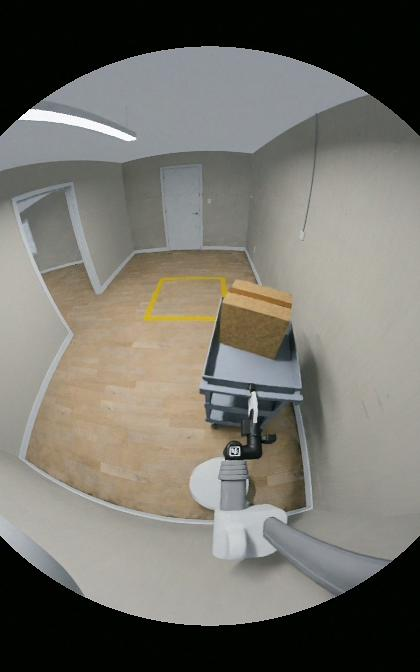

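Request:
{"fn": "move", "kwargs": {"r1": {"base":{"translate_m":0.25,"strafe_m":-0.14},"contact_limits":{"translate_m":0.8},"pace":"slow"}, "blocking": false, "cameras": []}}

Request:
{"fn": "wait", "kwargs": {"seconds": 6}}

Request:
{"fn": "move", "kwargs": {"r1": {"base":{"rotate_rad":0.2},"contact_limits":{"rotate_rad":0.8},"pace":"slow"}, "blocking": false}}

Request:
{"fn": "wait", "kwargs": {"seconds": 3}}

Request:
{"fn": "move", "kwargs": {"r1": {"base":{"translate_m":0.45},"contact_limits":{"translate_m":0.8},"pace":"slow"}, "blocking": false}}

Request:
{"fn": "wait", "kwargs": {"seconds": 8, "cameras": ["r1_head_camera"]}}

Scene clock: 1172.50 s.
move: r1 moving
r1.base_odometry: x=+1.263 y=+0.244 heading=+2.172
r1.turned_by_wheels: +0.000
r1.turned_by_imu: +0.000
r1.base_tilt: forward=-1.6 right=+1.2
r1.lidar_m: 0.40 0.40 2.18 1.53 0.49 0.35 0.33 0.33 0.46 0.70 0.74 0.42
r1.base_status: translate_m moving; strafe_m moving
r1.joint_positions: lift_m=+0.688 arm_m=+0.000 wrist_yaw_rad=-0.002 wrist_pitch_rad=+0.008 wrist_roll_rad=+1.570 gripper_m=-0.020
r1.joint_status: not commanded
r1.measured_speeds: translate_m=+0.049 strafe_m=-0.027 rotate_rad=+0.000 lift_m=+0.000 arm_m=+0.000 wrist_yaw_rad=+0.000 wrist_pitch_rad=+0.000 wrist_roll_rad=+0.000
r1.motor_effort: lift_m=+23(23) arm_m=+3(4) wheel_0=+9(10) wheel_1=+1(4) wheel_2=-9(10)
r1.servo_current: wrist_yaw_rad=46(59) wrist_pitch_rad=59(65) wrist_roll_rad=59(59) gripper_m=46(52)
r1.contact_limits: translate_m 0.8
r1.hand_pose: x=+0.4591 y=-0.0880 z=+0.8635 quat_wxyz=(+0.707, +0.707, +0.002, -0.004) (m; r1's base frame)
r1.wrist_depth_mm: - - - 158 216 - - / - - - 161 221 - - / - 415 418 220 224 - - / - 430 436 167 227 - - / - 462 455 228 230 - - / - 492 477 172 232 1756 - / - - 180 168 237 128 -
r2: as last shown
r2.lidar_m: 0.47 3.70 5.00 4.81 1.65 1.20 1.13 1.20 1.07 1.00 0.97 0.57
r2.motor_effort: lift_m=+20(20) arm_m=-5(5) wheel_0=-13(13) wheel_1=-5(6) wheel_2=+15(15)
r2.servo_current: wrist_yaw_rad=59(59) wrist_pitch_rad=33(46) wrist_roll_rad=52(52) gripper_m=111(111)
r2.contact_limits: translate_m 0.9
r2.wrist_depth_mm: - - 233 162 253 262 272 / - - 234 163 252 264 272 / - - 236 167 254 265 274 / - - 236 165 257 267 277 / - - 238 167 257 268 278 / - - 185 167 181 272 279 / - - 240 - 263 268 283
pictures: none
No camera images: "cameras" was empty.

Scene clock: 1176.03 s.
earlier move: r1 done
r1.base_odometry: x=+1.238 y=+0.515 heading=+2.172
r1.turned_by_wheels: +0.001
r1.turned_by_imu: +0.001
r1.base_tilt: forward=-1.6 right=+1.3
r1.lidar_m: 0.39 0.38 2.32 2.19 0.84 0.60 0.55 0.57 0.59 0.53 0.57 0.44
r1.base_status: done
r1.joint_positions: lift_m=+0.688 arm_m=+0.000 wrist_yaw_rad=+0.003 wrist_pitch_rad=+0.008 wrist_roll_rad=+1.570 gripper_m=-0.020
r1.joint_status: not commanded
r1.measured_speeds: all 0
r1.motor_effort: lift_m=+23(23) arm_m=+4(4) wheel_0=+8(14) wheel_1=+5(6) wheel_2=-1(10)
r1.servo_current: wrist_yaw_rad=52(78) wrist_pitch_rad=52(65) wrist_roll_rad=39(72) gripper_m=46(52)
r1.contact_limits: translate_m 0.8
r1.hand_pose: x=+0.4595 y=-0.0865 z=+0.8635 quat_wxyz=(+0.707, +0.707, +0.004, -0.002) (m; r1's base frame)
r1.wrist_depth_mm: - - - 181 242 - - / - - - 179 240 - - / - - - 237 239 - - / - 436 436 236 237 - - / - 445 449 235 235 - - / - 452 449 175 233 - - / - 462 179 145 230 - -
r2.base_odometry: x=-2.911 y=+0.449 heading=-1.632
r2.turned_by_wheels: +0.000
r2.turned_by_imu: +0.000
r2.base_tilt: forward=-0.6 right=+0.1
r2.lidar_m: 0.46 3.74 5.00 4.80 1.67 1.19 1.15 1.20 1.07 1.01 0.96 0.59
r2.base_status: not commanded
r2.joint_positions: lift_m=+0.900 arm_m=+0.075 wrist_yaw_rad=+0.002 wrist_pitch_rad=+0.001 wrist_roll_rad=+0.000 gripper_m=-0.029
r2.joint_status: not commanded
r2.measured_speeds: all 0
r2.motor_effort: lift_m=+20(20) arm_m=-5(6) wheel_0=-12(13) wheel_1=-5(6) wheel_2=+15(15)
r2.servo_current: wrist_yaw_rad=46(59) wrist_pitch_rad=39(46) wrist_roll_rad=52(59) gripper_m=104(117)
r2.contact_limits: translate_m 0.9
r2.hand_pose: x=+0.5346 y=-0.0869 z=+1.0777 quat_wxyz=(+1.000, +0.000, +0.001, +0.001) (m; r2's base frame)
r2.wrist_depth_mm: - - 233 161 252 262 273 / - - 235 163 253 265 273 / - - 235 166 254 266 276 / - - 236 165 255 267 277 / - - 238 167 257 268 281 / - - 186 167 181 272 279 / - - 239 - 262 268 282
wait: 3.53 of 6 s (r1 has come to rest)
pictures: none

Scene clock: 1176.53 s.
move: r1 moving
r1.base_odometry: x=+1.239 y=+0.515 heading=+2.293
r1.turned_by_wheels: +0.121
r1.turned_by_imu: +0.121
r1.base_tilt: forward=-1.6 right=+1.3
r1.lidar_m: 0.37 3.20 2.26 1.69 0.75 0.56 0.55 0.61 0.57 0.56 0.60 0.43
r1.base_status: rotate_rad moving
r1.joint_positions: lift_m=+0.688 arm_m=+0.000 wrist_yaw_rad=-0.011 wrist_pitch_rad=+0.008 wrist_roll_rad=+1.570 gripper_m=-0.020
r1.joint_status: not commanded
r1.measured_speeds: translate_m=+0.001 strafe_m=-0.001 rotate_rad=+0.423 lift_m=+0.000 arm_m=+0.000 wrist_yaw_rad=-0.020 wrist_pitch_rad=+0.000 wrist_roll_rad=+0.000
r1.motor_effort: lift_m=+23(23) arm_m=+1(4) wheel_0=-11(12) wheel_1=-3(7) wheel_2=-12(12)
r1.servo_current: wrist_yaw_rad=65(65) wrist_pitch_rad=52(59) wrist_roll_rad=46(65) gripper_m=59(59)
r1.contact_limits: rotate_rad 0.8
r1.hand_pose: x=+0.4583 y=-0.0906 z=+0.8635 quat_wxyz=(+0.707, +0.707, -0.001, -0.007) (m; r1's base frame)
r1.wrist_depth_mm: - - - 173 236 - - / - - - 173 235 - - / - 433 433 233 234 - - / - 436 439 231 233 - - / - 452 449 216 231 - - / - 462 197 170 182 - - / - 480 179 144 231 128 -
r2: as last shown
r2.base_tilt: forward=-0.5 right=+0.1
r2.lidar_m: 0.47 3.72 5.00 4.78 1.66 1.22 1.14 1.19 1.06 0.99 0.96 0.59
r2.motor_effort: lift_m=+20(20) arm_m=-5(6) wheel_0=-12(13) wheel_1=-6(6) wheel_2=+15(15)
r2.servo_current: wrist_yaw_rad=46(52) wrist_pitch_rad=39(46) wrist_roll_rad=39(59) gripper_m=104(117)
r2.contact_limits: translate_m 0.9
r2.wrist_depth_mm: - - 233 162 252 264 272 / - - 234 163 253 265 273 / - - 236 167 254 265 276 / - - 236 165 255 267 278 / - - 238 167 257 268 277 / - - 186 167 181 272 282 / - - 240 - 263 270 283
pictures: none

Scene clock: 1177.20 s.
earlier move: r1 done
r1.base_odometry: x=+1.238 y=+0.515 heading=+2.371
r1.turned_by_wheels: +0.078
r1.turned_by_imu: +0.079
r1.base_tilt: forward=-1.6 right=+1.3
r1.lidar_m: 0.40 3.20 2.23 1.35 0.70 0.55 0.55 0.65 0.56 0.56 0.64 0.41
r1.base_status: done
r1.joint_positions: lift_m=+0.688 arm_m=+0.000 wrist_yaw_rad=-0.009 wrist_pitch_rad=+0.008 wrist_roll_rad=+1.570 gripper_m=-0.020
r1.joint_status: not commanded
r1.measured_speeds: all 0
r1.motor_effort: lift_m=+23(23) arm_m=-4(4) wheel_0=-5(12) wheel_1=-3(7) wheel_2=-4(12)
r1.servo_current: wrist_yaw_rad=65(91) wrist_pitch_rad=52(59) wrist_roll_rad=39(65) gripper_m=46(59)
r1.contact_limits: rotate_rad 0.8
r1.hand_pose: x=+0.4585 y=-0.0899 z=+0.8635 quat_wxyz=(+0.707, +0.707, +0.000, -0.006) (m; r1's base frame)
r1.wrist_depth_mm: - - - 152 210 - - / - - 517 155 214 - - / - 413 421 216 219 - - / - 439 445 163 224 - - / - 466 466 227 230 - - / - 508 484 173 183 1756 - / - - 180 144 240 127 -
r2.base_odometry: x=-2.911 y=+0.449 heading=-1.632
r2.turned_by_wheels: +0.000
r2.turned_by_imu: +0.000
r2.base_tilt: forward=-0.6 right=+0.1
r2.lidar_m: 0.47 3.74 5.03 4.79 1.66 1.23 1.15 1.19 1.05 1.01 0.97 0.59
r2.base_status: not commanded
r2.joint_positions: lift_m=+0.900 arm_m=+0.075 wrist_yaw_rad=+0.002 wrist_pitch_rad=+0.001 wrist_roll_rad=+0.000 gripper_m=-0.029
r2.joint_status: not commanded
r2.measured_speeds: all 0
r2.motor_effort: lift_m=+20(20) arm_m=-5(6) wheel_0=-12(13) wheel_1=-5(6) wheel_2=+15(15)
r2.servo_current: wrist_yaw_rad=39(59) wrist_pitch_rad=46(46) wrist_roll_rad=39(59) gripper_m=117(117)
r2.contact_limits: translate_m 0.9
r2.hand_pose: x=+0.5346 y=-0.0869 z=+1.0777 quat_wxyz=(+1.000, +0.000, +0.001, +0.001) (m; r2's base frame)
r2.wrist_depth_mm: - - 233 162 250 264 273 / - - 235 163 253 263 272 / - - 235 167 254 266 276 / - - 236 165 254 268 277 / - - 238 168 258 268 278 / - - 186 167 181 273 279 / - - 239 - 262 268 283
wait: 0.67 of 3 s (r1 has come to rest)
pictures: none

Scene clock: 1177.70 s.
move: r1 moving
r1.base_odometry: x=+1.229 y=+0.524 heading=+2.371
r1.turned_by_wheels: +0.000
r1.turned_by_imu: +0.000
r1.base_tilt: forward=-1.6 right=+1.3
r1.lidar_m: 0.40 3.17 2.21 1.39 0.71 0.56 0.56 0.65 0.58 0.55 0.64 0.39
r1.base_status: translate_m moving
r1.joint_positions: lift_m=+0.688 arm_m=+0.000 wrist_yaw_rad=-0.008 wrist_pitch_rad=+0.008 wrist_roll_rad=+1.570 gripper_m=-0.020
r1.joint_status: not commanded
r1.measured_speeds: translate_m=+0.048 strafe_m=+0.000 rotate_rad=+0.003 lift_m=+0.000 arm_m=+0.000 wrist_yaw_rad=+0.008 wrist_pitch_rad=+0.000 wrist_roll_rad=+0.000
r1.motor_effort: lift_m=+23(23) arm_m=+4(4) wheel_0=+7(7) wheel_1=+5(6) wheel_2=-10(12)
r1.servo_current: wrist_yaw_rad=65(65) wrist_pitch_rad=46(59) wrist_roll_rad=52(59) gripper_m=52(52)
r1.contact_limits: translate_m 0.8
r1.hand_pose: x=+0.4585 y=-0.0898 z=+0.8635 quat_wxyz=(+0.707, +0.707, +0.000, -0.006) (m; r1's base frame)
r1.wrist_depth_mm: - - - 148 207 - - / - - 480 153 212 - - / - 413 418 158 217 - - / - 436 442 161 223 - - / - 469 469 226 228 - - / - 512 484 170 232 1756 - / - - 179 144 240 128 -
r2: as last shown
r2.lidar_m: 0.47 3.74 5.02 4.81 1.68 1.21 1.14 1.20 1.06 1.01 0.95 0.56
r2.motor_effort: lift_m=+20(20) arm_m=-5(5) wheel_0=-12(13) wheel_1=-5(6) wheel_2=+15(15)
r2.servo_current: wrist_yaw_rad=52(65) wrist_pitch_rad=39(46) wrist_roll_rad=52(52) gripper_m=111(117)
r2.contact_limits: translate_m 0.9
r2.wrist_depth_mm: - - 233 162 252 263 272 / - - 234 162 254 264 273 / - - 236 167 255 266 276 / - - 238 165 256 268 277 / - - 237 168 258 268 278 / - - 186 167 181 271 279 / - - 239 - 262 268 285
pictures: none

Scene clock: 1182.97 s.
earlier move: r1 done
r1.base_odometry: x=+0.915 y=+0.828 heading=+2.371
r1.turned_by_wheels: +0.000
r1.turned_by_imu: +0.001
r1.base_tilt: forward=-1.6 right=+1.2
r1.lidar_m: 0.40 0.52 2.14 2.14 1.23 1.00 0.99 0.79 0.64 0.64 0.71 0.36
r1.base_status: done
r1.joint_positions: lift_m=+0.688 arm_m=+0.000 wrist_yaw_rad=+0.000 wrist_pitch_rad=+0.008 wrist_roll_rad=+1.570 gripper_m=-0.020
r1.joint_status: not commanded
r1.measured_speeds: all 0
r1.motor_effort: lift_m=+23(23) arm_m=+4(4) wheel_0=+4(12) wheel_1=+2(7) wheel_2=-3(12)
r1.servo_current: wrist_yaw_rad=46(78) wrist_pitch_rad=52(65) wrist_roll_rad=59(65) gripper_m=46(59)
r1.contact_limits: translate_m 0.8
r1.hand_pose: x=+0.4593 y=-0.0873 z=+0.8635 quat_wxyz=(+0.707, +0.707, +0.003, -0.003) (m; r1's base frame)
r1.wrist_depth_mm: - 462 452 - 183 - - / - 373 382 133 193 - - / - 407 413 - 202 - - / - 449 452 - 213 - - / - 512 496 156 224 - - / - - 530 184 233 1756 - / - - 180 140 180 1464 1308
r2.base_odometry: x=-2.911 y=+0.449 heading=-1.632
r2.turned_by_wheels: +0.000
r2.turned_by_imu: +0.001
r2.base_tilt: forward=-0.6 right=+0.1
r2.lidar_m: 0.47 3.73 5.01 4.79 1.67 1.21 1.15 1.19 1.05 1.00 0.97 0.55
r2.base_status: not commanded
r2.joint_positions: lift_m=+0.900 arm_m=+0.075 wrist_yaw_rad=+0.002 wrist_pitch_rad=+0.001 wrist_roll_rad=+0.000 gripper_m=-0.029
r2.joint_status: not commanded
r2.measured_speeds: all 0
r2.motor_effort: lift_m=+20(20) arm_m=-5(6) wheel_0=-12(13) wheel_1=-5(6) wheel_2=+15(16)
r2.servo_current: wrist_yaw_rad=46(65) wrist_pitch_rad=39(46) wrist_roll_rad=39(59) gripper_m=104(117)
r2.contact_limits: translate_m 0.9
r2.hand_pose: x=+0.5346 y=-0.0869 z=+1.0777 quat_wxyz=(+1.000, +0.000, +0.001, +0.001) (m; r2's base frame)
r2.wrist_depth_mm: - - 232 162 251 262 273 / - - 235 163 254 265 272 / - - 236 167 255 265 274 / - - 236 164 255 267 278 / - - 237 167 257 270 279 / - - 186 167 181 272 281 / - - 239 - 263 268 283
wait: 5.27 of 8 s (r1 has come to rest)
pictures: r1_head_camera
Images, in order (width x height): r1_head_camera 420x560.

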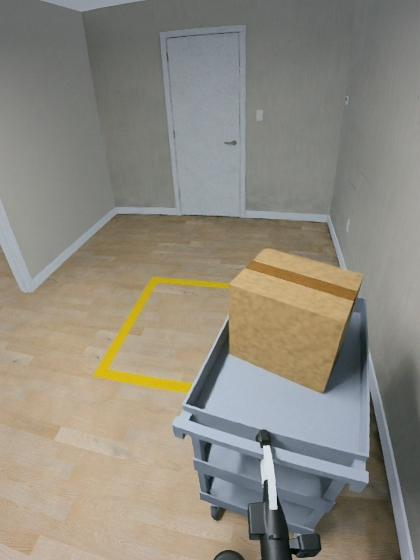

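Request:
{"fn": "move", "kwargs": {"r1": {"base":{"translate_m":0.08,"strafe_m":-0.32},"contact_limits":{"translate_m":0.8},"pace":"slow"}, "blocking": false}}

Request:
{"fn": "wait", "kwargs": {"seconds": 7}}

Request:
{"fn": "move", "kwargs": {"r1": {"base":{"rotate_rad":0.2},"contact_limits":{"rotate_rad":0.8},"pace":"slow"}, "blocking": false}}

Request:
{"fn": "wait", "kwargs": {"seconds": 3, "cameras": ["r1_head_camera"]}}

Scene clock: 1193.03 s.
move: r1 moving
r1.base_odometry: x=+0.922 y=+0.840 heading=+2.372
r1.turned_by_wheels: +0.001
r1.turned_by_imu: +0.000
r1.base_tilt: forward=-1.6 right=+1.3
r1.lidar_m: 0.42 0.51 2.16 2.13 1.23 1.02 1.00 0.80 0.64 0.62 0.72 0.39
r1.base_status: translate_m moving; strafe_m moving
r1.joint_positions: lift_m=+0.688 arm_m=+0.000 wrist_yaw_rad=+0.002 wrist_pitch_rad=+0.008 wrist_roll_rad=+1.570 gripper_m=-0.020
r1.joint_status: not commanded
r1.measured_speeds: translate_m=+0.012 strafe_m=-0.050 rotate_rad=-0.002 lift_m=+0.000 arm_m=+0.000 wrist_yaw_rad=+0.002 wrist_pitch_rad=+0.000 wrist_roll_rad=+0.000
r1.motor_effort: lift_m=+23(23) arm_m=+4(4) wheel_0=+14(14) wheel_1=-3(5) wheel_2=-3(6)
r1.servo_current: wrist_yaw_rad=59(59) wrist_pitch_rad=52(59) wrist_roll_rad=59(59) gripper_m=46(52)
r1.contact_limits: translate_m 0.8
r1.hand_pose: x=+0.4594 y=-0.0869 z=+0.8635 quat_wxyz=(+0.707, +0.707, +0.004, -0.002) (m; r1's base frame)
r1.wrist_depth_mm: - 535 459 - 182 - - / - 375 379 132 192 - - / - 407 413 - 202 - - / - 449 452 - 212 - - / - 508 496 156 224 - - / - - 525 185 233 1756 - / - - 179 140 180 1464 1336
r2: as last shown
r2.turned_by_imu: +0.000
r2.lidar_m: 0.48 3.74 5.01 4.81 1.67 1.21 1.15 1.18 1.06 0.98 0.98 0.60
r2.motor_effort: lift_m=+20(20) arm_m=-5(6) wheel_0=-12(12) wheel_1=-5(6) wheel_2=+15(15)
r2.servo_current: wrist_yaw_rad=46(59) wrist_pitch_rad=39(46) wrist_roll_rad=46(52) gripper_m=111(111)
r2.contact_limits: translate_m 0.9
r2.wrist_depth_mm: - - 233 162 251 263 272 / - - 236 163 253 264 274 / - - 235 167 255 266 274 / - - 236 165 255 267 276 / - - 238 167 257 268 279 / - - 185 167 181 272 281 / - - 239 - 260 268 283
pictures: none

Scene clock: 1197.07 s.
earlier move: r1 done
r1.base_odometry: x=+1.080 y=+1.114 heading=+2.372
r1.turned_by_wheels: +0.000
r1.turned_by_imu: +0.000
r1.base_tilt: forward=-1.6 right=+1.3
r1.lidar_m: 0.36 0.37 2.44 2.42 1.43 1.14 0.85 0.43 0.35 0.32 0.39 0.44
r1.base_status: done
r1.joint_positions: lift_m=+0.688 arm_m=+0.000 wrist_yaw_rad=+0.004 wrist_pitch_rad=+0.008 wrist_roll_rad=+1.570 gripper_m=-0.020
r1.joint_status: not commanded
r1.measured_speeds: all 0
r1.motor_effort: lift_m=+23(23) arm_m=-1(4) wheel_0=+6(14) wheel_1=-3(7) wheel_2=+2(6)
r1.servo_current: wrist_yaw_rad=52(72) wrist_pitch_rad=52(65) wrist_roll_rad=65(65) gripper_m=46(52)
r1.contact_limits: translate_m 0.8
r1.hand_pose: x=+0.4596 y=-0.0863 z=+0.8635 quat_wxyz=(+0.707, +0.707, +0.004, -0.001) (m; r1's base frame)
r1.wrist_depth_mm: - - - 253 257 291 1118 / - - - 250 251 1708 - / - - - 244 245 842 - / - 439 442 240 242 - - / - 442 445 178 237 - - / - 449 452 176 234 - - / - 449 179 169 228 - -
r2.base_odometry: x=-2.911 y=+0.449 heading=-1.632
r2.turned_by_wheels: +0.000
r2.turned_by_imu: +0.001
r2.base_tilt: forward=-0.6 right=+0.1
r2.lidar_m: 0.49 3.76 5.02 4.81 1.69 1.20 1.14 1.22 1.05 0.99 0.96 0.58
r2.base_status: not commanded
r2.joint_positions: lift_m=+0.900 arm_m=+0.075 wrist_yaw_rad=+0.002 wrist_pitch_rad=+0.001 wrist_roll_rad=+0.000 gripper_m=-0.029
r2.joint_status: not commanded
r2.measured_speeds: all 0
r2.motor_effort: lift_m=+20(20) arm_m=-5(6) wheel_0=-12(13) wheel_1=-5(6) wheel_2=+15(15)
r2.servo_current: wrist_yaw_rad=46(65) wrist_pitch_rad=33(46) wrist_roll_rad=33(59) gripper_m=111(111)
r2.contact_limits: translate_m 0.9
r2.hand_pose: x=+0.5346 y=-0.0869 z=+1.0777 quat_wxyz=(+1.000, +0.000, +0.001, +0.001) (m; r2's base frame)
r2.wrist_depth_mm: - - 233 161 252 263 273 / - - 234 163 253 264 273 / - - 235 167 255 265 276 / - - 236 165 256 266 277 / - - 238 167 257 268 279 / - - 185 167 181 271 282 / - - 238 - 262 270 285
wait: 4.03 of 7 s (r1 has come to rest)
pictures: none

Scene clock: 1197.57 s.
move: r1 moving
r1.base_odometry: x=+1.081 y=+1.114 heading=+2.493
r1.turned_by_wheels: +0.121
r1.turned_by_imu: +0.121
r1.base_tilt: forward=-1.6 right=+1.3
r1.lidar_m: 0.38 0.41 2.42 2.16 1.31 1.10 0.70 0.40 0.32 0.34 0.41 0.45
r1.base_status: rotate_rad moving
r1.joint_positions: lift_m=+0.688 arm_m=+0.000 wrist_yaw_rad=-0.009 wrist_pitch_rad=+0.008 wrist_roll_rad=+1.570 gripper_m=-0.020
r1.joint_status: not commanded
r1.measured_speeds: translate_m=-0.001 strafe_m=+0.000 rotate_rad=+0.416 lift_m=+0.000 arm_m=+0.000 wrist_yaw_rad=-0.032 wrist_pitch_rad=+0.000 wrist_roll_rad=+0.000
r1.motor_effort: lift_m=+23(23) arm_m=-1(2) wheel_0=-9(10) wheel_1=-4(6) wheel_2=-10(11)
r1.servo_current: wrist_yaw_rad=65(72) wrist_pitch_rad=52(52) wrist_roll_rad=52(65) gripper_m=46(52)
r1.contact_limits: rotate_rad 0.8
r1.hand_pose: x=+0.4584 y=-0.0901 z=+0.8635 quat_wxyz=(+0.707, +0.707, +0.000, -0.006) (m; r1's base frame)
r1.wrist_depth_mm: - - - 181 245 1499 1182 / - - - 242 243 1708 - / - - - 239 239 - - / - 436 442 236 237 - - / - 452 449 214 235 - - / - 459 200 179 181 - - / - 462 183 144 229 - -
r2: as last shown
r2.turned_by_imu: +0.000
r2.lidar_m: 0.48 3.74 5.01 4.80 1.66 1.21 1.14 1.18 1.06 0.99 0.96 0.60
r2.motor_effort: lift_m=+20(20) arm_m=-5(5) wheel_0=-12(13) wheel_1=-5(6) wheel_2=+15(15)
r2.servo_current: wrist_yaw_rad=39(59) wrist_pitch_rad=39(46) wrist_roll_rad=52(52) gripper_m=111(111)
r2.contact_limits: translate_m 0.9
r2.wrist_depth_mm: - - 233 161 251 263 272 / - - 234 163 253 263 273 / - - 236 167 255 266 277 / - - 236 165 256 267 276 / - - 238 167 257 270 278 / - - 185 167 181 272 281 / - - 239 - 262 268 282
pictures: none

Scene clock: 1198.23 s.
earlier move: r1 done
r1.base_odometry: x=+1.080 y=+1.114 heading=+2.571
r1.turned_by_wheels: +0.078
r1.turned_by_imu: +0.078
r1.base_tilt: forward=-1.6 right=+1.3
r1.lidar_m: 0.39 0.44 2.41 1.94 1.25 1.12 0.62 0.37 0.34 0.35 0.42 0.43
r1.base_status: done
r1.joint_positions: lift_m=+0.688 arm_m=+0.000 wrist_yaw_rad=-0.004 wrist_pitch_rad=+0.008 wrist_roll_rad=+1.570 gripper_m=-0.020
r1.joint_status: not commanded
r1.measured_speeds: all 0
r1.motor_effort: lift_m=+23(23) arm_m=+4(4) wheel_0=-3(11) wheel_1=-3(6) wheel_2=-4(11)
r1.servo_current: wrist_yaw_rad=46(72) wrist_pitch_rad=52(59) wrist_roll_rad=39(65) gripper_m=52(52)
r1.contact_limits: rotate_rad 0.8
r1.hand_pose: x=+0.4589 y=-0.0885 z=+0.8635 quat_wxyz=(+0.707, +0.707, +0.002, -0.004) (m; r1's base frame)
r1.wrist_depth_mm: - - - 215 217 1576 - / - - - 219 220 - - / - 413 421 223 224 - - / - 436 439 225 227 - - / - 462 459 229 231 - - / - 492 477 180 232 - - / - - 182 142 238 127 -
r2.base_odometry: x=-2.911 y=+0.449 heading=-1.632
r2.turned_by_wheels: +0.000
r2.turned_by_imu: +0.000
r2.base_tilt: forward=-0.5 right=+0.1
r2.lidar_m: 0.50 3.71 5.02 4.80 1.69 1.21 1.14 1.20 1.07 0.99 0.94 0.58
r2.base_status: not commanded
r2.joint_positions: lift_m=+0.900 arm_m=+0.075 wrist_yaw_rad=+0.002 wrist_pitch_rad=+0.001 wrist_roll_rad=+0.000 gripper_m=-0.029
r2.joint_status: not commanded
r2.measured_speeds: all 0
r2.motor_effort: lift_m=+20(20) arm_m=-5(6) wheel_0=-12(13) wheel_1=-5(6) wheel_2=+15(16)
r2.servo_current: wrist_yaw_rad=52(59) wrist_pitch_rad=39(46) wrist_roll_rad=46(59) gripper_m=111(117)
r2.contact_limits: translate_m 0.9
r2.hand_pose: x=+0.5346 y=-0.0869 z=+1.0777 quat_wxyz=(+1.000, +0.000, +0.001, +0.001) (m; r2's base frame)
r2.wrist_depth_mm: - - 233 162 251 262 273 / - - 234 163 253 263 273 / - - 236 167 254 265 274 / - - 237 165 255 268 277 / - - 238 167 257 268 279 / - - 185 167 181 272 281 / - - 239 - 263 268 283
wait: 0.67 of 3 s (r1 has come to rest)
pictures: r1_head_camera
Images, in order (width x height): r1_head_camera 420x560.

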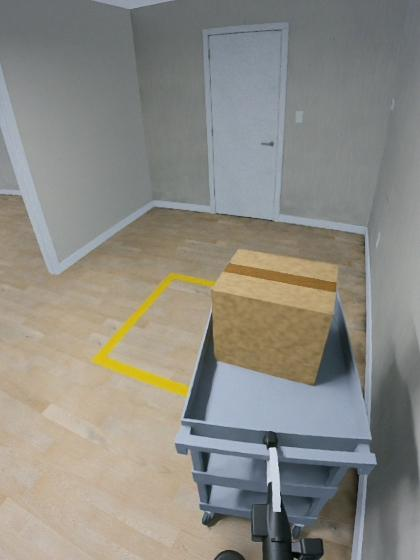

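Request:
{"fn": "move", "kwargs": {"r1": {"base":{"translate_m":1.15},"contact_limits":{"translate_m":0.8},"pace":"slow"}, "blocking": false}}

Request:
{"fn": "wait", "kwargs": {"seconds": 10}}

Request:
{"fn": "wait", "kwargs": {"seconds": 4, "cameras": ["r1_head_camera","r1_head_left_camera"]}}

Scene clock: 1206.77 s.
move: r1 moving
r1.base_odometry: x=+1.070 y=+1.120 heading=+2.571
r1.turned_by_wheels: +0.000
r1.turned_by_imu: -0.001
r1.base_tilt: forward=-1.6 right=+1.3
r1.lidar_m: 0.41 0.48 2.41 1.98 1.27 1.15 0.60 0.40 0.34 0.32 0.44 0.44
r1.base_status: translate_m moving
r1.joint_positions: lift_m=+0.688 arm_m=+0.000 wrist_yaw_rad=-0.004 wrist_pitch_rad=+0.008 wrist_roll_rad=+1.570 gripper_m=-0.020
r1.joint_status: not commanded
r1.measured_speeds: translate_m=+0.048 strafe_m=+0.000 rotate_rad=-0.001 lift_m=+0.000 arm_m=+0.000 wrist_yaw_rad=+0.000 wrist_pitch_rad=+0.000 wrist_roll_rad=+0.000
r1.motor_effort: lift_m=+23(23) arm_m=+4(4) wheel_0=+3(4) wheel_1=+2(6) wheel_2=-11(13)
r1.servo_current: wrist_yaw_rad=59(59) wrist_pitch_rad=52(59) wrist_roll_rad=26(65) gripper_m=52(52)
r1.contact_limits: translate_m 0.8
r1.hand_pose: x=+0.4589 y=-0.0885 z=+0.8635 quat_wxyz=(+0.707, +0.707, +0.002, -0.004) (m; r1's base frame)
r1.wrist_depth_mm: - - - 215 217 1576 - / - - - 218 220 - - / - 415 421 221 224 - - / - 439 436 225 228 - - / - 466 459 229 230 - - / - 496 473 177 234 778 - / - - 182 142 238 127 -
r2: as last shown
r2.base_tilt: forward=-0.6 right=+0.1
r2.lidar_m: 0.47 3.74 5.00 4.80 1.68 1.22 1.14 1.18 1.06 0.99 0.98 0.58
r2.motor_effort: lift_m=+20(20) arm_m=-5(6) wheel_0=-12(13) wheel_1=-6(6) wheel_2=+15(15)
r2.servo_current: wrist_yaw_rad=52(59) wrist_pitch_rad=39(46) wrist_roll_rad=46(59) gripper_m=98(117)
r2.contact_limits: translate_m 0.9
r2.wrist_depth_mm: - - 234 162 252 263 272 / - - 235 163 253 263 274 / - - 235 166 254 264 276 / - - 237 164 256 268 277 / - - 238 167 259 268 279 / - - 185 167 181 271 282 / - - 240 - 262 270 285
pictures: none

Scene clock: 1216.77 s.
earlier move: r1 moving
r1.base_odometry: x=+0.239 y=+1.654 heading=+2.571
r1.turned_by_wheels: +0.000
r1.turned_by_imu: -0.006
r1.base_tilt: forward=-1.6 right=+1.2
r1.lidar_m: 0.43 2.31 2.09 2.10 2.26 2.04 1.24 0.77 0.70 0.70 0.35 0.33
r1.base_status: translate_m moving
r1.joint_positions: lift_m=+0.688 arm_m=+0.000 wrist_yaw_rad=-0.004 wrist_pitch_rad=+0.008 wrist_roll_rad=+1.570 gripper_m=-0.020
r1.joint_status: not commanded
r1.measured_speeds: translate_m=+0.100 strafe_m=+0.000 rotate_rad=-0.001 lift_m=+0.000 arm_m=+0.000 wrist_yaw_rad=+0.000 wrist_pitch_rad=+0.000 wrist_roll_rad=+0.000
r1.motor_effort: lift_m=+23(23) arm_m=+4(4) wheel_0=+3(6) wheel_1=+3(6) wheel_2=-7(13)
r1.servo_current: wrist_yaw_rad=59(78) wrist_pitch_rad=46(65) wrist_roll_rad=46(78) gripper_m=39(59)
r1.contact_limits: translate_m 0.8
r1.hand_pose: x=+0.4589 y=-0.0886 z=+0.8635 quat_wxyz=(+0.707, +0.707, +0.001, -0.004) (m; r1's base frame)
r1.wrist_depth_mm: 343 330 334 - 146 147 - / - 370 377 - 158 155 - / - 427 433 103 174 172 - / - - 508 114 195 597 - / - - - - 219 1661 - / - - - - 183 1661 1255 / - - 181 133 180 357 1182
r2.base_odometry: x=-2.911 y=+0.449 heading=-1.632
r2.turned_by_wheels: +0.000
r2.turned_by_imu: +0.001
r2.base_tilt: forward=-0.6 right=+0.1
r2.lidar_m: 0.47 3.74 5.02 4.79 1.69 1.19 1.13 1.19 1.05 0.99 0.98 0.59
r2.base_status: not commanded
r2.joint_positions: lift_m=+0.900 arm_m=+0.075 wrist_yaw_rad=+0.002 wrist_pitch_rad=+0.001 wrist_roll_rad=+0.000 gripper_m=-0.029
r2.joint_status: not commanded
r2.measured_speeds: all 0
r2.motor_effort: lift_m=+20(20) arm_m=-5(6) wheel_0=-12(13) wheel_1=-5(6) wheel_2=+15(16)
r2.servo_current: wrist_yaw_rad=33(59) wrist_pitch_rad=46(46) wrist_roll_rad=39(65) gripper_m=104(117)
r2.contact_limits: translate_m 0.9
r2.hand_pose: x=+0.5346 y=-0.0869 z=+1.0777 quat_wxyz=(+1.000, +0.000, +0.001, +0.001) (m; r2's base frame)
r2.wrist_depth_mm: - - 234 161 252 264 273 / - - 235 163 254 265 274 / - - 235 167 255 265 277 / - - 237 165 255 267 277 / - - 239 168 257 268 278 / - - 185 167 180 271 279 / - - 240 - 263 270 283
wait: 10.00 s; no rest
pictures: none

Scene clock: 1219.03 s.
earlier move: r1 done
r1.base_odometry: x=+0.113 y=+1.735 heading=+2.571
r1.turned_by_wheels: +0.000
r1.turned_by_imu: -0.001
r1.base_tilt: forward=-1.6 right=+1.3
r1.lidar_m: 0.44 2.24 2.12 2.03 2.44 2.21 1.34 0.86 0.75 0.76 0.34 0.32
r1.base_status: done
r1.joint_positions: lift_m=+0.688 arm_m=+0.000 wrist_yaw_rad=-0.004 wrist_pitch_rad=+0.008 wrist_roll_rad=+1.570 gripper_m=-0.020
r1.joint_status: not commanded
r1.measured_speeds: all 0
r1.motor_effort: lift_m=+23(23) arm_m=+4(4) wheel_0=+2(6) wheel_1=+1(6) wheel_2=-5(13)
r1.servo_current: wrist_yaw_rad=46(78) wrist_pitch_rad=52(65) wrist_roll_rad=33(78) gripper_m=52(59)
r1.contact_limits: translate_m 0.8
r1.hand_pose: x=+0.4589 y=-0.0886 z=+0.8635 quat_wxyz=(+0.707, +0.707, +0.001, -0.004) (m; r1's base frame)
r1.wrist_depth_mm: 332 329 334 - - 136 - / - 377 384 - 148 148 - / - 445 449 - 166 167 - / - - - 104 189 597 - / - - - 115 219 1661 521 / - - - - 183 1661 1255 / - - 180 128 177 364 375
r2.base_odometry: x=-2.911 y=+0.449 heading=-1.632
r2.turned_by_wheels: +0.000
r2.turned_by_imu: +0.000
r2.base_tilt: forward=-0.6 right=+0.1
r2.lidar_m: 0.47 3.71 5.02 4.79 1.67 1.22 1.14 1.19 1.06 1.01 0.98 0.57
r2.base_status: not commanded
r2.joint_positions: lift_m=+0.900 arm_m=+0.075 wrist_yaw_rad=+0.002 wrist_pitch_rad=+0.001 wrist_roll_rad=+0.000 gripper_m=-0.029
r2.joint_status: not commanded
r2.measured_speeds: all 0
r2.motor_effort: lift_m=+20(20) arm_m=-5(6) wheel_0=-13(13) wheel_1=-6(6) wheel_2=+15(16)
r2.servo_current: wrist_yaw_rad=52(59) wrist_pitch_rad=46(46) wrist_roll_rad=39(65) gripper_m=104(117)
r2.contact_limits: translate_m 0.9
r2.hand_pose: x=+0.5346 y=-0.0869 z=+1.0777 quat_wxyz=(+1.000, +0.000, +0.001, +0.001) (m; r2's base frame)
r2.wrist_depth_mm: - - 233 162 252 263 272 / - - 234 163 253 264 273 / - - 236 167 254 266 274 / - - 236 165 256 266 276 / - - 238 167 258 268 278 / - - 186 167 181 272 281 / - - 239 - 260 270 283
wait: 2.27 of 4 s (r1 has come to rest)
pictures: r1_head_camera, r1_head_left_camera
Images, in order (width x height): r1_head_camera 420x560, r1_head_left_camera 420x672.

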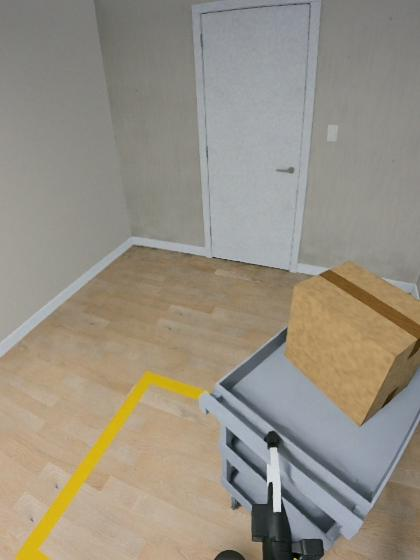

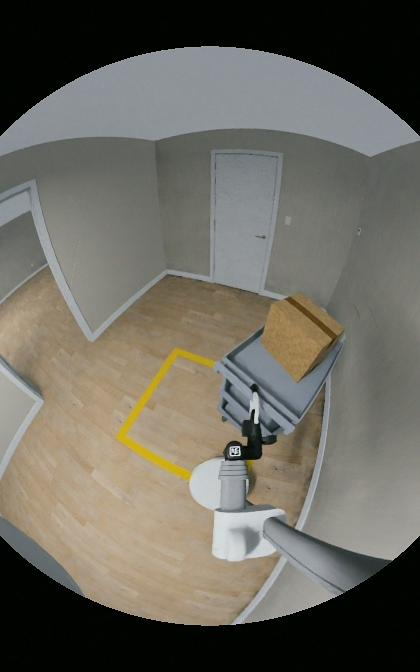

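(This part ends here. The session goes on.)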